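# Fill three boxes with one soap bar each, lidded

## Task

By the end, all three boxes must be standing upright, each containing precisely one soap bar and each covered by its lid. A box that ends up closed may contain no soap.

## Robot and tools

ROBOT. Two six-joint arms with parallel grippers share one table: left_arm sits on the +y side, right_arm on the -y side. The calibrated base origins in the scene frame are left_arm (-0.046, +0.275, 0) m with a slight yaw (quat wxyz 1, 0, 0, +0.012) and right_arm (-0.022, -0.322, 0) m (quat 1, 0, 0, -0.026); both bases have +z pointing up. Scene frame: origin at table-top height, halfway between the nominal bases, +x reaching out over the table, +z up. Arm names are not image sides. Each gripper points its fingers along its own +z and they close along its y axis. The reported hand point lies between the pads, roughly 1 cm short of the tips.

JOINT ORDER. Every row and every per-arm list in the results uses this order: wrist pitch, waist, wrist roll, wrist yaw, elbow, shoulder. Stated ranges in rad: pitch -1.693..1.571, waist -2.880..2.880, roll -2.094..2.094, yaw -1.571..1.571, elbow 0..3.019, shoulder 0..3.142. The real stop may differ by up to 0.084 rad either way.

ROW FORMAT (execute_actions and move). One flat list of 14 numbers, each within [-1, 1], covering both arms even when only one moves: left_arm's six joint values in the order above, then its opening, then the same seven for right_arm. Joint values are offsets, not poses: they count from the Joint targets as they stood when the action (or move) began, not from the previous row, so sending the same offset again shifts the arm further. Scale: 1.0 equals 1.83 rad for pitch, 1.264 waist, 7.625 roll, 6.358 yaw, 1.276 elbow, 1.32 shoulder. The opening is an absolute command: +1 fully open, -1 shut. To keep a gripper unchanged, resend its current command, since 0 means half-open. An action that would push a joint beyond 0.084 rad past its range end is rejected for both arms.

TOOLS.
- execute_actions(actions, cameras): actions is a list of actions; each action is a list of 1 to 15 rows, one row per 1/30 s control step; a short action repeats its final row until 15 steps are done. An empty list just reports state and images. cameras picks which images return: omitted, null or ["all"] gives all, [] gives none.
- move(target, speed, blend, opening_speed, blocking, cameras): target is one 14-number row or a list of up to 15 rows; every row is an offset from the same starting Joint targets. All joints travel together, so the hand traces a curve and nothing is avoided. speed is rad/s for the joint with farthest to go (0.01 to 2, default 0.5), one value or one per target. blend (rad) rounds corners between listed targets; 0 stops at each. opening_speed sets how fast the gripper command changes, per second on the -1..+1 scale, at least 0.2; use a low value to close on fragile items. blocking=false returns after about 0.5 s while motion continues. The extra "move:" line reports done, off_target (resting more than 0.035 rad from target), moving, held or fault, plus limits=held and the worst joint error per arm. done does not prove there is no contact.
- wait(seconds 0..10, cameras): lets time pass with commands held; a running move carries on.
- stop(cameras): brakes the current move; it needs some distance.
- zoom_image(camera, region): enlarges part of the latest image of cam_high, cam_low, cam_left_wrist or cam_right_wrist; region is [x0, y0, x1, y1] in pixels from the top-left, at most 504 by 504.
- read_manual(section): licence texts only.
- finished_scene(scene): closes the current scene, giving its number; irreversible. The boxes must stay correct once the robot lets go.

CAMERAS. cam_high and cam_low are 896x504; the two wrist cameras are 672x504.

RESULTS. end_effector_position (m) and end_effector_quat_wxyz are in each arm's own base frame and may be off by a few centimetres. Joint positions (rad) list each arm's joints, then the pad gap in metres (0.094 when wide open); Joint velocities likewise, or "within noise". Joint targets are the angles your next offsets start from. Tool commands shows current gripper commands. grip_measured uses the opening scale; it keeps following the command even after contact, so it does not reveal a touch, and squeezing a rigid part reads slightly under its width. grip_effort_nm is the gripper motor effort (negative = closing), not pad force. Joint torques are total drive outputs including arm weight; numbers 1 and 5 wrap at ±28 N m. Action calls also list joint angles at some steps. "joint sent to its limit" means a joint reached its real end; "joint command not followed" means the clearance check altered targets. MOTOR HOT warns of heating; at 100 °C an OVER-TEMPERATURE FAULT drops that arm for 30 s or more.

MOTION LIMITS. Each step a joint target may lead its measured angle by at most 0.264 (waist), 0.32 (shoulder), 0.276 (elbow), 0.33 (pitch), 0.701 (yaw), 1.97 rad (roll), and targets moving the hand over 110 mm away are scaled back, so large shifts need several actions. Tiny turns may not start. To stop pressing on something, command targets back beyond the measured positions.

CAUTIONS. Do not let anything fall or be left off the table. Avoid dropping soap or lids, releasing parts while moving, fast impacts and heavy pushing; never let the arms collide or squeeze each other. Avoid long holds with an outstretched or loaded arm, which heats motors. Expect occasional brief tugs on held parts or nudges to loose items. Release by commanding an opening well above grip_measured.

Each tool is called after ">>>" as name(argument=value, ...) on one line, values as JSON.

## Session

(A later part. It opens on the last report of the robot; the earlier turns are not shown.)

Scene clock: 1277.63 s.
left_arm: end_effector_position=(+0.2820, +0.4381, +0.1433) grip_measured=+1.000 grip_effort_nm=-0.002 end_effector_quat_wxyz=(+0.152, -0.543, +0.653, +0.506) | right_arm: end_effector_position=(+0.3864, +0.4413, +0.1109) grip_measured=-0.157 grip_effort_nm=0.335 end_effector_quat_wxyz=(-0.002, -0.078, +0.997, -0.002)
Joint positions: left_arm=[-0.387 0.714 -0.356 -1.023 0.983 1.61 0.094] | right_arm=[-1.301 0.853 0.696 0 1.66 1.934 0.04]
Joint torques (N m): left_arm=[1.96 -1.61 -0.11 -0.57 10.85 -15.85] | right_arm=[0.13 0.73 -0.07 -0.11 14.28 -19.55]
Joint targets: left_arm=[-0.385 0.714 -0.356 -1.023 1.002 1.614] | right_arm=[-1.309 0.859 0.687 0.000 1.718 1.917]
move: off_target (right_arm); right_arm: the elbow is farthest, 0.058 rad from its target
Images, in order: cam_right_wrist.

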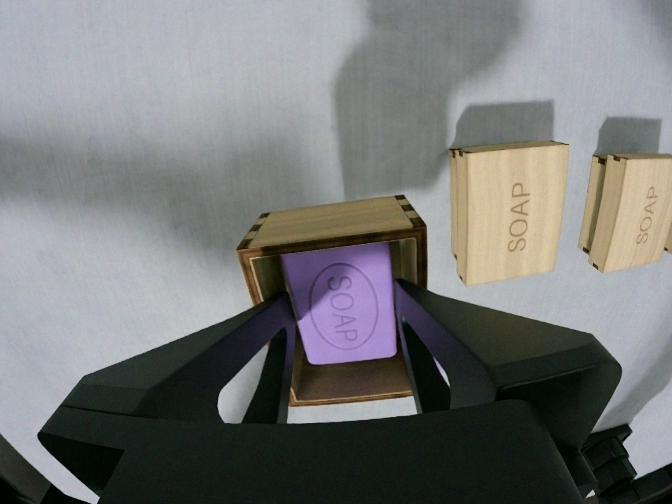

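>>> move(target=[[0,0,0,0,0,0,1,0.0888,0,0,0,-0.105,0.0656,-0.15],[0,0,0,0,0,0,1,0.1148,0,0,0,-0.1387,0.0856,-0.15],[0,0,0,0,0,0,1,0.1148,0,0,0,-0.1387,0.0856,-0.2]], speed=[0.1,0.04,0.05], blend=[0.01,0,0], opening_speed=0.2, cameras=["cam_right_wrist"])

>>> zoom_image(camera="cam_right_wrist", region=[210, 150, 460, 400])

Scene clock: 1295.67 s.
left_arm: end_effector_position=(+0.2820, +0.4381, +0.1433) grip_measured=+1.000 grip_effort_nm=-0.007 end_effector_quat_wxyz=(+0.152, -0.543, +0.653, +0.506) | right_arm: end_effector_position=(+0.3875, +0.4426, +0.0318) grip_measured=-0.195 grip_effort_nm=-0.261 end_effector_quat_wxyz=(+0.003, -0.078, +0.997, +0.003)
Joint positions: left_arm=[-0.387 0.714 -0.356 -1.023 0.983 1.61 0.094] | right_arm=[-1.108 0.853 0.696 0 1.551 2.006 0.038]
Joint torques (N m): left_arm=[1.95 -1.61 -0.11 -0.57 10.85 -15.85] | right_arm=[0.72 0.67 -0.07 -0.11 7.94 -17.38]
Joint targets: left_arm=[-0.385 0.714 -0.356 -1.023 1.002 1.614] | right_arm=[-1.099 0.859 0.687 0.000 1.541 2.030]
move: done
Images, in order: cam_right_wrist.

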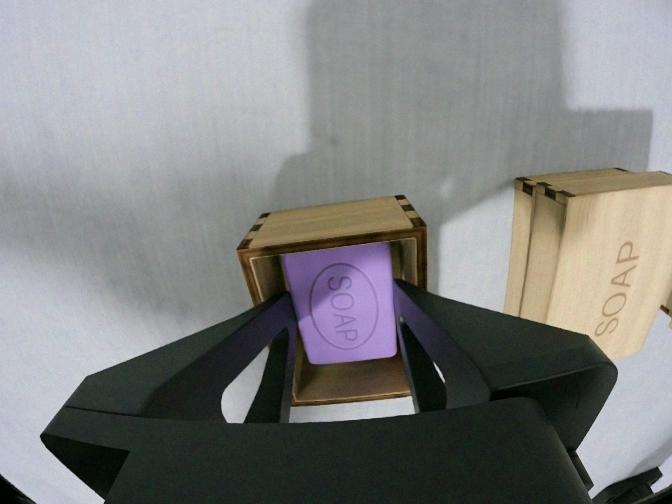

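Scaled by 2.016 from the camera's 672x504 image, which has a finer 960x720 frame.

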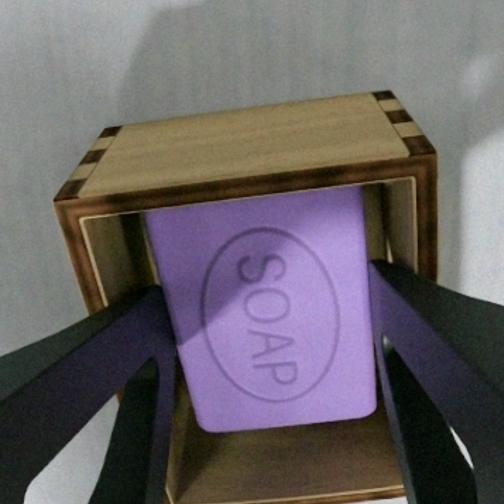

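>>> move(target=[[0,0,0,0,0,0,1,-0.0104,0,0,0,0.0431,-0.0265,-0.2],[0,0,0,0,0,0,1,-0.036,0,0,0,0.0658,-0.0417,-0.2]], speed=[0.05,0.06], blend=[0.005,0], cameras=["cam_right_wrist"])

>>> zoom_image(camera="cam_right_wrist", region=[210, 150, 460, 400])

Scene clock: 1308.13 s.
left_arm: end_effector_position=(+0.2820, +0.4381, +0.1433) grip_measured=+1.000 grip_effort_nm=-0.007 end_effector_quat_wxyz=(+0.152, -0.543, +0.653, +0.506) | right_arm: end_effector_position=(+0.3853, +0.4401, +0.0453) grip_measured=-0.196 grip_effort_nm=-0.261 end_effector_quat_wxyz=(-0.003, -0.078, +0.997, -0.003)
Joint positions: left_arm=[-0.387 0.714 -0.356 -1.023 0.983 1.61 0.094] | right_arm=[-1.157 0.853 0.696 0 1.57 1.993 0.038]
Joint torques (N m): left_arm=[1.95 -1.61 -0.1 -0.57 10.85 -15.85] | right_arm=[0.23 0.73 -0.07 -0.11 13.52 -20.84]
Joint targets: left_arm=[-0.385 0.714 -0.356 -1.023 1.002 1.614] | right_arm=[-1.165 0.859 0.687 0.000 1.625 1.975]
move: off_target (right_arm); right_arm: the elbow is farthest, 0.055 rad from its target
Images, in order: cam_right_wrist.

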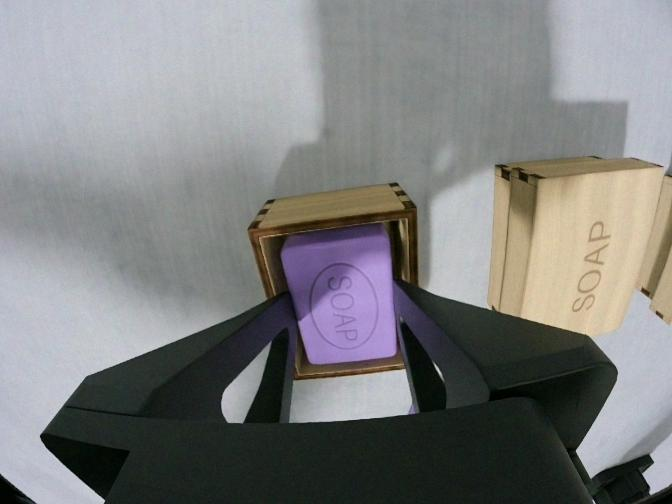

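Scaled by 2.016 from the camera's 672x504 image, which has a finer 960x720 frame.

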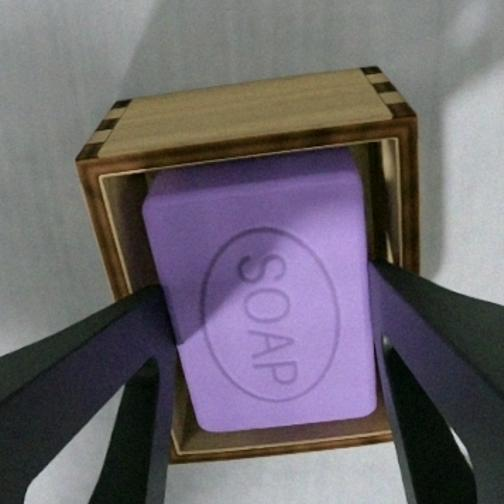

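>>> move(target=[[0,0,0,0,0,0,1,0.0311,0,0,0,-0.0627,0.0379,-0.2],[0,0,0,0,0,0,1,0.0311,0,0,0,-0.0627,0.0379,-0.16],[0,0,0,0,0,0,1,0.0213,0,0,0,-0.0196,0.0114,-0.16],[0,0,0,0,0,0,1,-0.0055,0,0,0,0.0118,-0.0076,-0.16]], speed=[0.06,0.05,0.05,0.06], blend=[0,0,0.005,0], opening_speed=0.2, cameras=["cam_right_wrist"])

>>> zoom_image(camera="cam_right_wrist", region=[210, 150, 460, 400])

Scene clock: 1334.37 s.
left_arm: end_effector_position=(+0.2820, +0.4381, +0.1433) grip_measured=+1.000 grip_effort_nm=-0.007 end_effector_quat_wxyz=(+0.152, -0.543, +0.653, +0.506) | right_arm: end_effector_position=(+0.3888, +0.4442, +0.0593) grip_measured=-0.162 grip_effort_nm=0.046 end_effector_quat_wxyz=(+0.004, -0.078, +0.997, +0.004)
Joint positions: left_arm=[-0.387 0.714 -0.356 -1.023 0.983 1.61 0.094] | right_arm=[-1.167 0.853 0.696 0 1.587 1.979 0.039]
Joint torques (N m): left_arm=[1.96 -1.55 -0.11 -0.57 10.84 -15.79] | right_arm=[0.09 0.73 -0.07 -0.09 13.5 -20.31]
Joint targets: left_arm=[-0.385 0.714 -0.356 -1.023 1.002 1.614] | right_arm=[-1.175 0.859 0.686 0.000 1.640 1.965]
move: off_target (right_arm); right_arm: the elbow is farthest, 0.053 rad from its target
Images, in order: cam_right_wrist.

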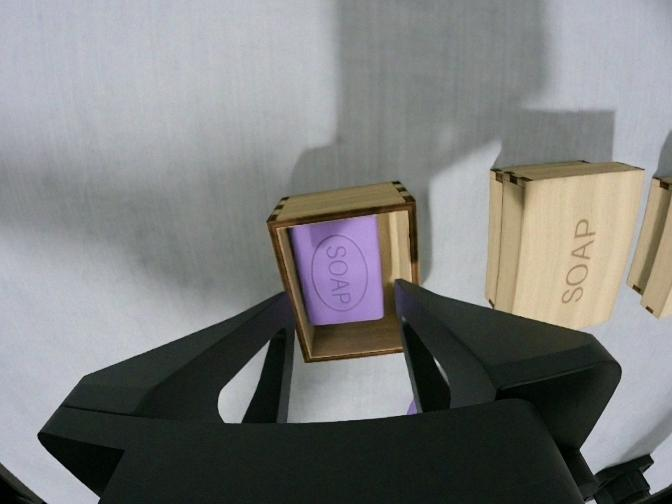

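Scaled by 2.016 from the camera's 672x504 image, which has a finer 960x720 frame.

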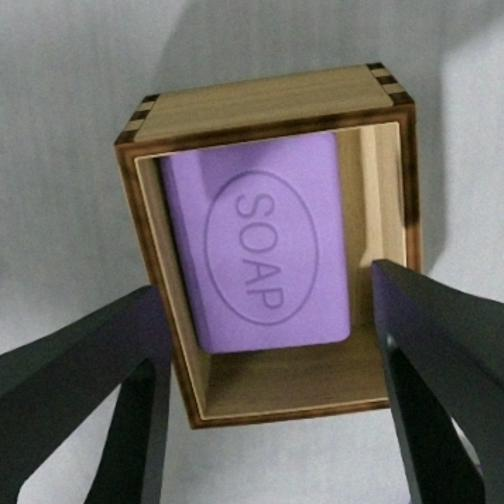

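>>> move(target=[[0,0,0,0,0,0,1,-0.0732,0,0,0,0.0611,-0.0364,-0.16],[0,0,0,0,0,0,1,0.0279,-0.4921,-0.0799,0,-0.3918,-0.2939,0.62],[0,0,0,0,0,0,1,0.1415,-0.4921,-0.0799,0,-0.4687,-0.1826,0.62],[0,0,0,0,0,0,1,0.1415,-0.4921,-0.0799,0,-0.4687,-0.1826,0.25],[0,0,0,0,0,0,1,0.1311,-0.4921,-0.0799,0,-0.4255,-0.2053,0.25],[0,0,0,0,0,0,1,-0.0087,-0.4921,-0.0799,0,-0.3197,-0.3144,0.25]], speed=[0.2,0.7,0.15,0.1,0.06,0.2], blend=[0.02,0,0,0,0.005,0], opening_speed=0.4, cameras=["cam_right_wrist","cam_low"])

Scene clock: 1376.17 s.
left_arm: end_effector_position=(+0.2820, +0.4381, +0.1433) grip_measured=+1.000 grip_effort_nm=-0.012 end_effector_quat_wxyz=(+0.152, -0.543, +0.653, +0.506) | right_arm: end_effector_position=(+0.4313, +0.1010, +0.1126) grip_measured=+0.352 grip_effort_nm=-1.072 end_effector_quat_wxyz=(+0.003, -0.071, +0.998, +0.000)
Joint positions: left_arm=[-0.387 0.714 -0.356 -1.023 0.983 1.61 0.094] | right_arm=[-1.16 0.231 0.09 0.001 1.168 1.573 0.064]
Joint torques (N m): left_arm=[1.96 -1.55 -0.11 -0.57 10.85 -15.85] | right_arm=[0.12 0.62 -0.11 -0.18 13.41 -14.04]
Joint targets: left_arm=[-0.385 0.714 -0.356 -1.023 1.002 1.614] | right_arm=[-1.168 0.237 0.077 0.000 1.220 1.563]
move: off_target (right_arm; path cut at 10 s); path passed 5 of 6 targets; right_arm: the elbow is farthest, 0.064 rad from its target
Images, in order: cam_low, cam_right_wrist.

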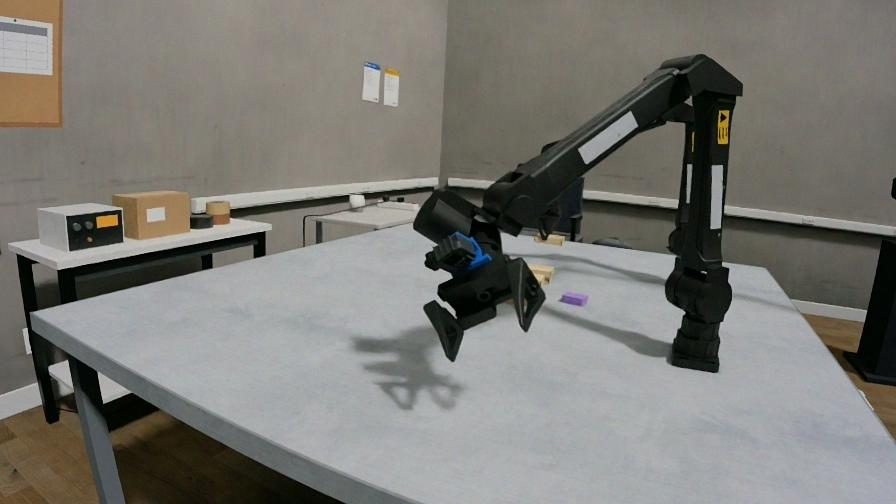

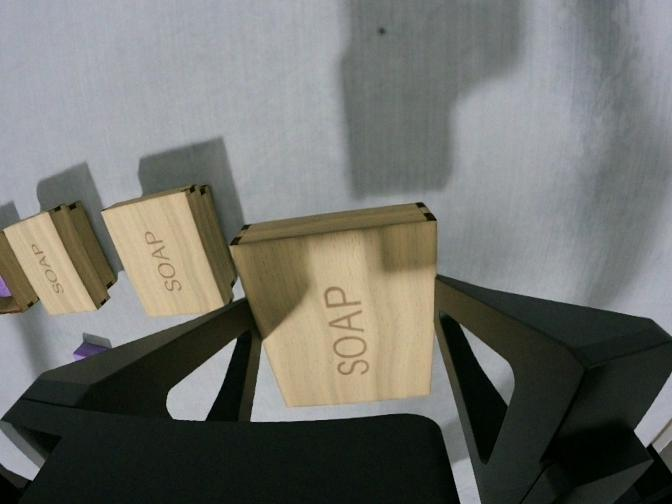

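>>> move(target=[0,0,0,0,0,0,1,-0.0803,0.485,0.082,0,0.4036,0.303,0.25], speed=0.4, cameras=["cam_right_wrist"])

Scene clock: 1392.63 s.
left_arm: end_effector_position=(+0.2820, +0.4381, +0.1433) grip_measured=+1.000 grip_effort_nm=-0.012 end_effector_quat_wxyz=(+0.152, -0.543, +0.653, +0.506) | right_arm: end_effector_position=(+0.3875, +0.4458, +0.1145) grip_measured=+0.352 grip_effort_nm=-1.072 end_effector_quat_wxyz=(+0.001, -0.084, +0.996, +0.000)
Joint positions: left_arm=[-0.387 0.714 -0.356 -1.023 0.983 1.61 0.094] | right_arm=[-1.307 0.856 0.688 0.001 1.677 1.939 0.064]
Joint torques (N m): left_arm=[1.96 -1.55 -0.11 -0.57 10.85 -15.79] | right_arm=[0.08 -0.5 0.07 -0.13 14.34 -17.2]
Motor temperatures (°C): left_arm=[27 27 29 29 52 38 29] | right_arm=[29 31 28 30 59 38 31]
Heat: left arm: hottest elbow 52 °C; right arm: hottest elbow 59 °C.
Joint targets: left_arm=[-0.385 0.714 -0.356 -1.023 1.002 1.614] | right_arm=[-1.315 0.850 0.702 0.001 1.735 1.963]
move: off_target (right_arm); right_arm: the elbow is farthest, 0.058 rad from its target
Images, in order: cam_right_wrist.

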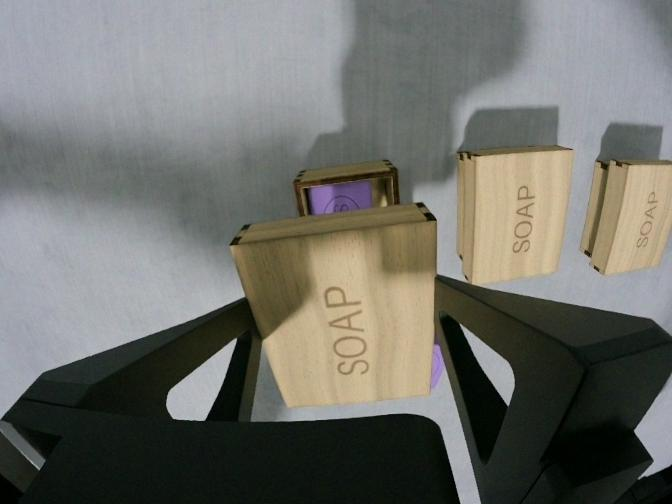

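>>> move(target=[[0,0,0,0,0,0,1,0,-0.0103,0,0,0,0,0.25],[0,0,0,0,0,0,1,0.0765,-0.0103,0,0,-0.1105,0.0371,0.25]], speed=[0.1,0.12], cameras=["cam_right_wrist"])

>>> zoom_image(camera="cam_right_wrist", region=[210, 180, 460, 430])

Scene clock: 1413.90 s.
left_arm: end_effector_position=(+0.2820, +0.4381, +0.1433) grip_measured=+1.000 grip_effort_nm=-0.002 end_effector_quat_wxyz=(+0.152, -0.543, +0.653, +0.506) | right_arm: end_effector_position=(+0.3947, +0.4414, +0.0599) grip_measured=+0.352 grip_effort_nm=-1.077 end_effector_quat_wxyz=(+0.001, -0.076, +0.997, +0.000)
Joint positions: left_arm=[-0.387 0.714 -0.356 -1.023 0.983 1.61 0.094] | right_arm=[-1.184 0.842 0.69 0.001 1.604 1.989 0.064]
Joint torques (N m): left_arm=[1.96 -1.55 -0.11 -0.57 10.85 -15.85] | right_arm=[0.73 -0.32 0.13 -0.13 8.28 -17.79]
Joint targets: left_arm=[-0.385 0.714 -0.356 -1.023 1.002 1.614] | right_arm=[-1.175 0.837 0.703 0.001 1.595 2.011]
move: done
Images, in order: cam_right_wrist.

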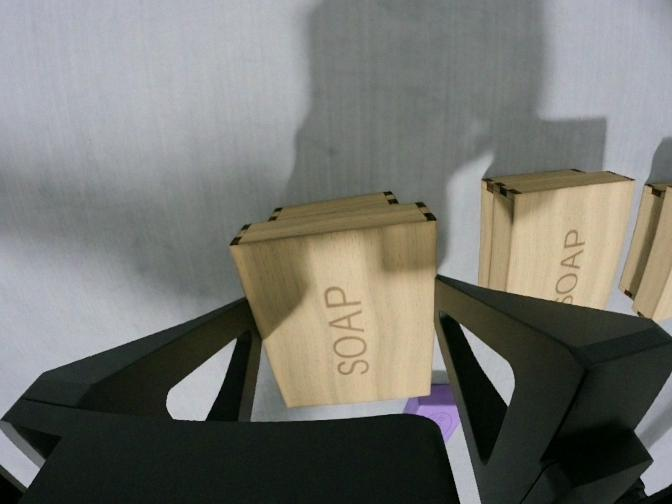

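Scaled by 2.016 from the camera's 672x504 image, which has a finer 960x720 frame.

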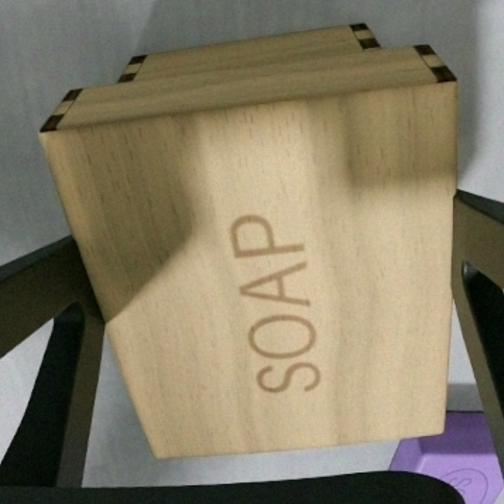

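>>> move(target=[[0,0,0,0,0,0,1,0,0.0095,-0.0066,0,0,0,0.25],[0,0,0,0,0,0,1,0.0093,0.0095,-0.0066,0,-0.0118,0.0038,0.25]], speed=[0.1,0.06], cameras=["cam_right_wrist"])

>>> zoom_image(camera="cam_right_wrist", region=[210, 180, 460, 430])

Scene clock: 1445.70 s.
left_arm: end_effector_position=(+0.2820, +0.4381, +0.1433) grip_measured=+1.000 grip_effort_nm=-0.007 end_effector_quat_wxyz=(+0.152, -0.543, +0.653, +0.506) | right_arm: end_effector_position=(+0.3939, +0.4405, +0.0549) grip_measured=+0.352 grip_effort_nm=-1.077 end_effector_quat_wxyz=(+0.002, -0.088, +0.996, +0.001)
Joint positions: left_arm=[-0.387 0.714 -0.356 -1.023 0.983 1.61 0.094] | right_arm=[-1.168 0.842 0.666 0.001 1.591 1.989 0.064]
Joint torques (N m): left_arm=[1.95 -1.61 -0.11 -0.57 10.85 -15.85] | right_arm=[0.75 0.62 -0.07 -0.13 8.03 -17.73]
Motor temperatures (°C): left_arm=[27 27 29 29 52 38 29] | right_arm=[29 31 28 30 54 38 32]
Heat: left arm: hottest elbow 52 °C; right arm: hottest elbow 54 °C.
Joint targets: left_arm=[-0.385 0.714 -0.356 -1.023 1.002 1.614] | right_arm=[-1.158 0.849 0.652 0.001 1.579 2.017]
move: done
Images, in order: cam_right_wrist.

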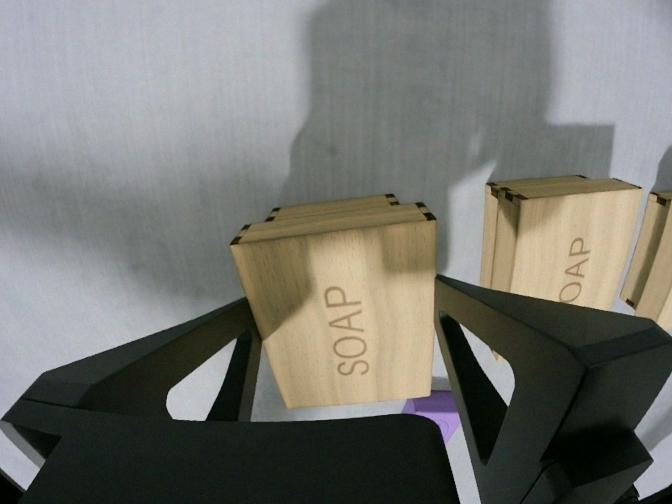

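Scaled by 2.016 from the camera's 672x504 image, which has a finer 960x720 frame.

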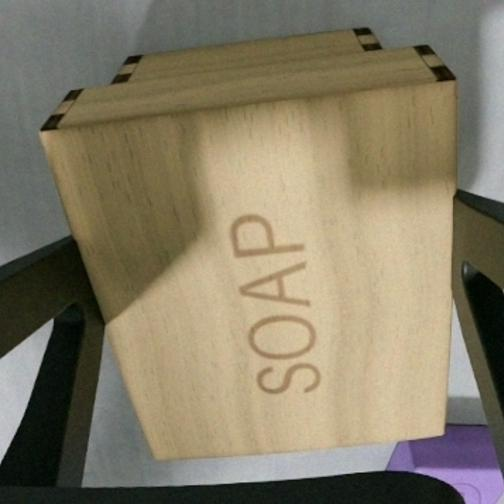

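>>> move(target=[0,0,0,0,0,0,1,0,0.0035,0,0,0,0,0.25], speed=0.1, cameras=["cam_right_wrist"])

>>> zoom_image(camera="cam_right_wrist", region=[210, 180, 460, 430])

Scene clock: 1464.63 s.
left_arm: end_effector_position=(+0.2820, +0.4381, +0.1433) grip_measured=+1.000 grip_effort_nm=-0.012 end_effector_quat_wxyz=(+0.152, -0.543, +0.653, +0.506) | right_arm: end_effector_position=(+0.3918, +0.4423, +0.0549) grip_measured=+0.352 grip_effort_nm=-1.072 end_effector_quat_wxyz=(+0.002, -0.091, +0.996, +0.001)
Joint positions: left_arm=[-0.387 0.714 -0.356 -1.023 0.983 1.61 0.094] | right_arm=[-1.168 0.847 0.665 0.001 1.591 1.989 0.064]
Joint torques (N m): left_arm=[1.95 -1.55 -0.11 -0.57 10.85 -15.85] | right_arm=[0.75 0.85 -0.11 -0.13 8.02 -17.2]
Joint targets: left_arm=[-0.385 0.714 -0.356 -1.023 1.002 1.614] | right_arm=[-1.158 0.854 0.652 0.001 1.579 2.016]
move: done
Images, in order: cam_right_wrist.

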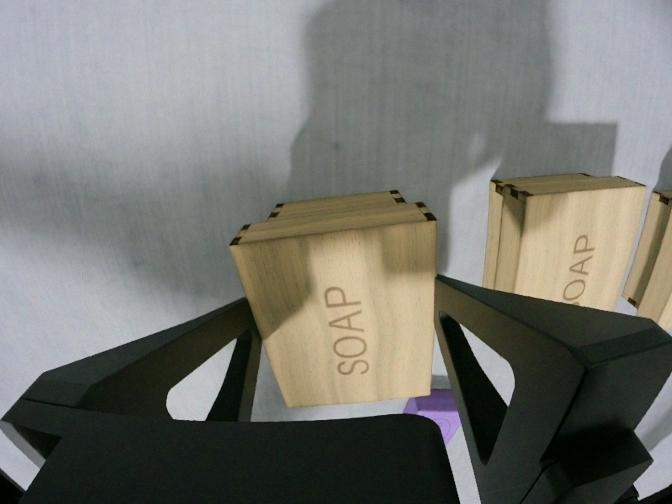

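Scaled by 2.016 from the camera's 672x504 image, which has a finer 960x720 frame.

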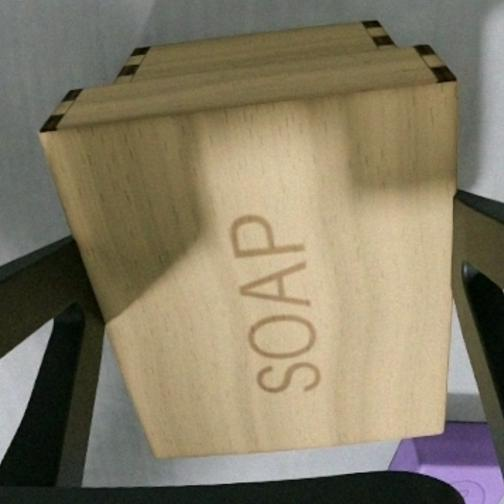

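>>> move(target=[[0,0,0,0,0,0,1,0,-0.0115,0,0,0,0,0.25],[0,0,0,0,0,0,1,0.0186,-0.0115,0,0,-0.0118,0.0152,0.25]], speed=[0.1,0.05], cameras=["cam_right_wrist","cam_low"])

>>> zoom_image(camera="cam_right_wrist", region=[210, 180, 460, 430])

>>> zoom_image(camera="cam_low", region=[500, 220, 600, 320])

Scene clock: 1485.70 s.
left_arm: end_effector_position=(+0.2820, +0.4381, +0.1433) grip_measured=+1.000 grip_effort_nm=-0.002 end_effector_quat_wxyz=(+0.152, -0.543, +0.653, +0.506) | right_arm: end_effector_position=(+0.3927, +0.4424, +0.0393) grip_measured=+0.352 grip_effort_nm=-1.072 end_effector_quat_wxyz=(+0.001, -0.090, +0.996, +0.001)
Joint positions: left_arm=[-0.387 0.714 -0.356 -1.023 0.983 1.61 0.094] | right_arm=[-1.136 0.846 0.664 0 1.577 2.008 0.064]
Joint torques (N m): left_arm=[1.95 -1.55 -0.11 -0.57 10.85 -15.85] | right_arm=[0.81 -0.5 -0.08 -0.1 7.84 -17.44]
Joint targets: left_arm=[-0.385 0.714 -0.356 -1.023 1.002 1.614] | right_arm=[-1.124 0.839 0.652 0.000 1.564 2.037]
move: done
Images, in order: cam_low, cam_right_wrist.

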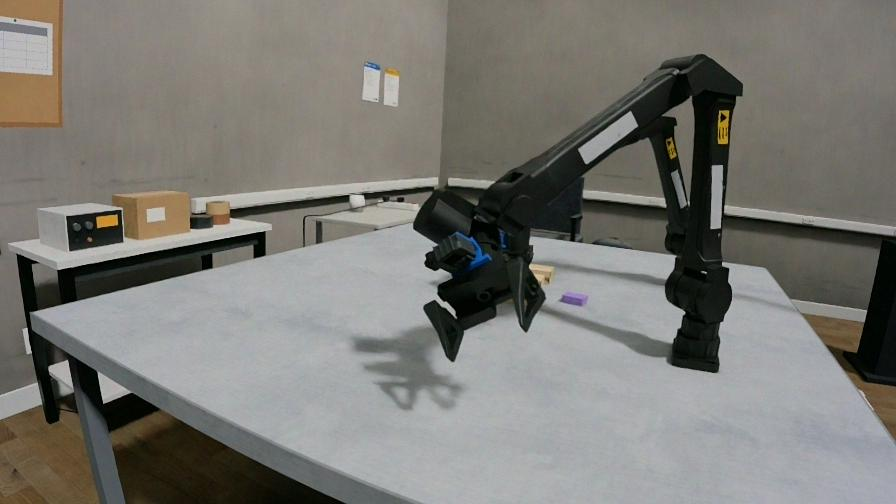

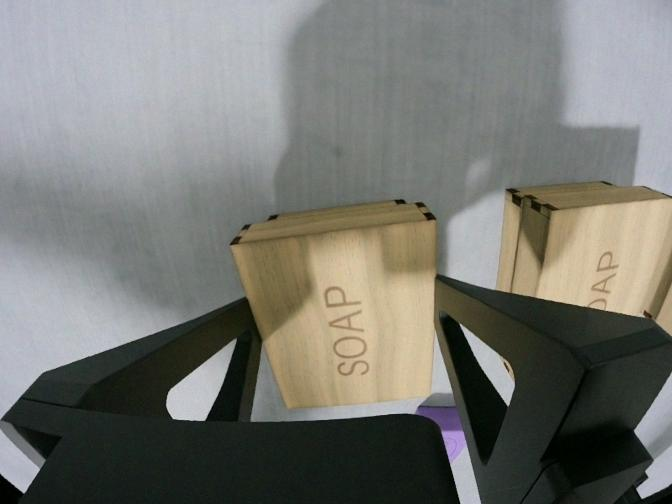

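Scaled by 2.016 from the camera's 672x504 image, which has a finer 960x720 frame.

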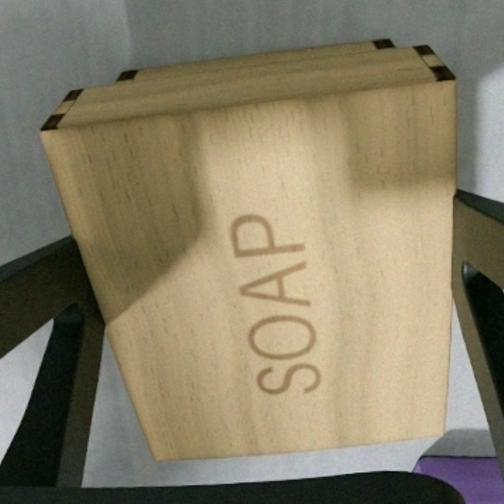

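Scaled by 5.040 from the camera's 896x504 image, which has a finer 1280x720 frame.

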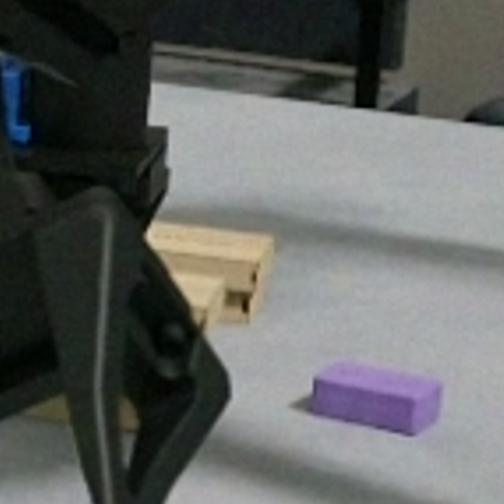

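>>> move(target=[[0,0,0,0,0,0,1,0,0,0,0,0,0,0.62],[0,0,0,0,0,0,1,-0.012,0,0,0,0.0455,-0.0295,0.62],[0,0,0,0,0,0,1,-0.1055,0,0,0,0.1324,-0.0848,0.62]], speed=[0.05,0.06,0.15], blend=[0,0.005,0], opening_speed=0.25, cameras=["cam_right_wrist","cam_low"])

>>> zoom_image(camera="cam_right_wrist", region=[210, 150, 460, 400])

>>> zoom_image(camera="cam_low", region=[500, 220, 600, 320])

Scene clock: 1504.03 s.
left_arm: end_effector_position=(+0.2820, +0.4381, +0.1433) grip_measured=+1.000 grip_effort_nm=-0.002 end_effector_quat_wxyz=(+0.152, -0.543, +0.653, +0.506) | right_arm: end_effector_position=(+0.3922, +0.4420, +0.1161) grip_measured=+0.618 grip_effort_nm=0.051 end_effector_quat_wxyz=(+0.001, -0.091, +0.996, +0.001)
Joint positions: left_arm=[-0.387 0.714 -0.356 -1.023 0.983 1.61 0.094] | right_arm=[-1.309 0.846 0.664 0 1.679 1.937 0.076]
Joint torques (N m): left_arm=[1.95 -1.55 -0.11 -0.57 10.85 -15.79] | right_arm=[0.05 -0.5 -0.1 -0.1 14.08 -20.78]
Joint targets: left_arm=[-0.385 0.714 -0.356 -1.023 1.002 1.614] | right_arm=[-1.317 0.839 0.652 0.000 1.733 1.925]
move: off_target (right_arm); right_arm: the elbow is farthest, 0.054 rad from its target
Images, in order: cam_low, cam_right_wrist.

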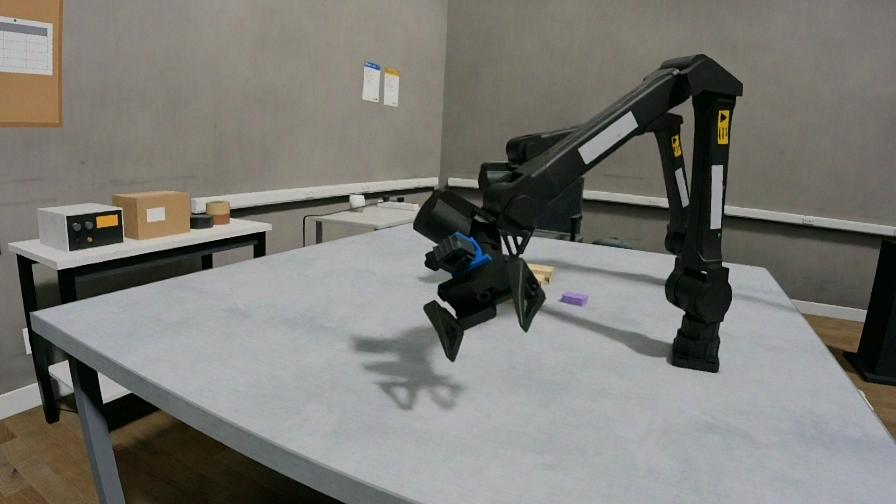

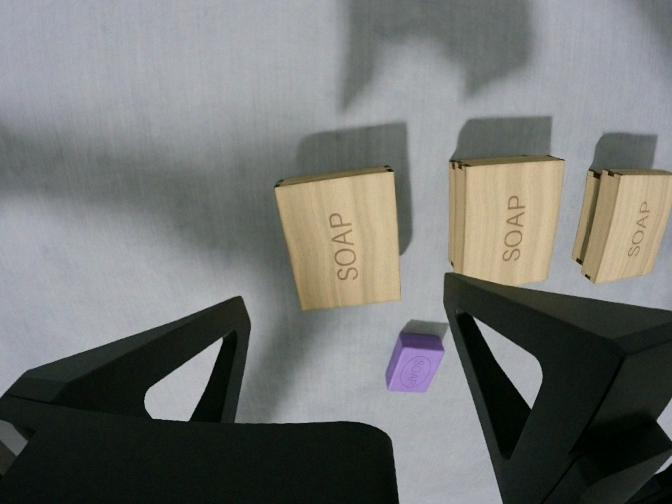

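Scaled by 2.016 from the camera's 672x504 image, which has a finer 960x720 frame.

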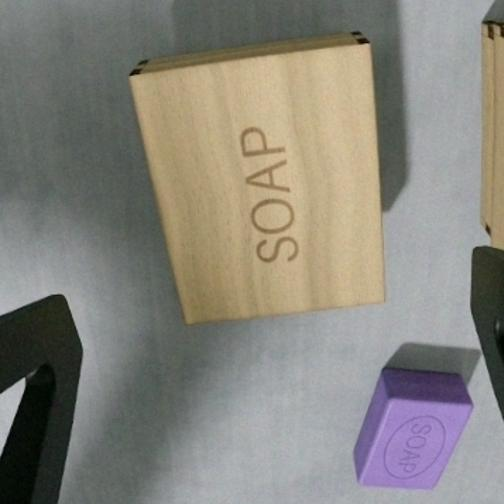

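Scaled by 5.040 from the camera's 896x504 image, which has a finer 1280x720 frame.

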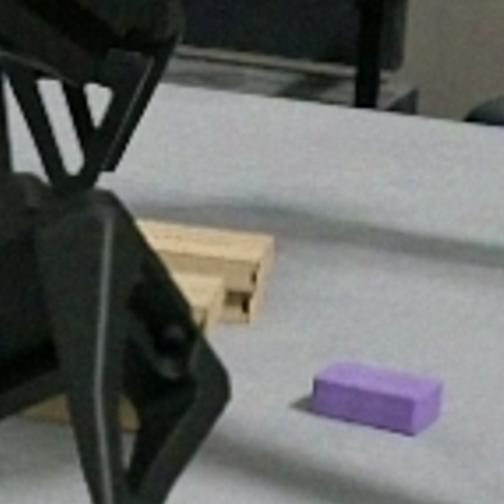

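>>> finished_scene(scene=2)

The scene is finished: the task was done.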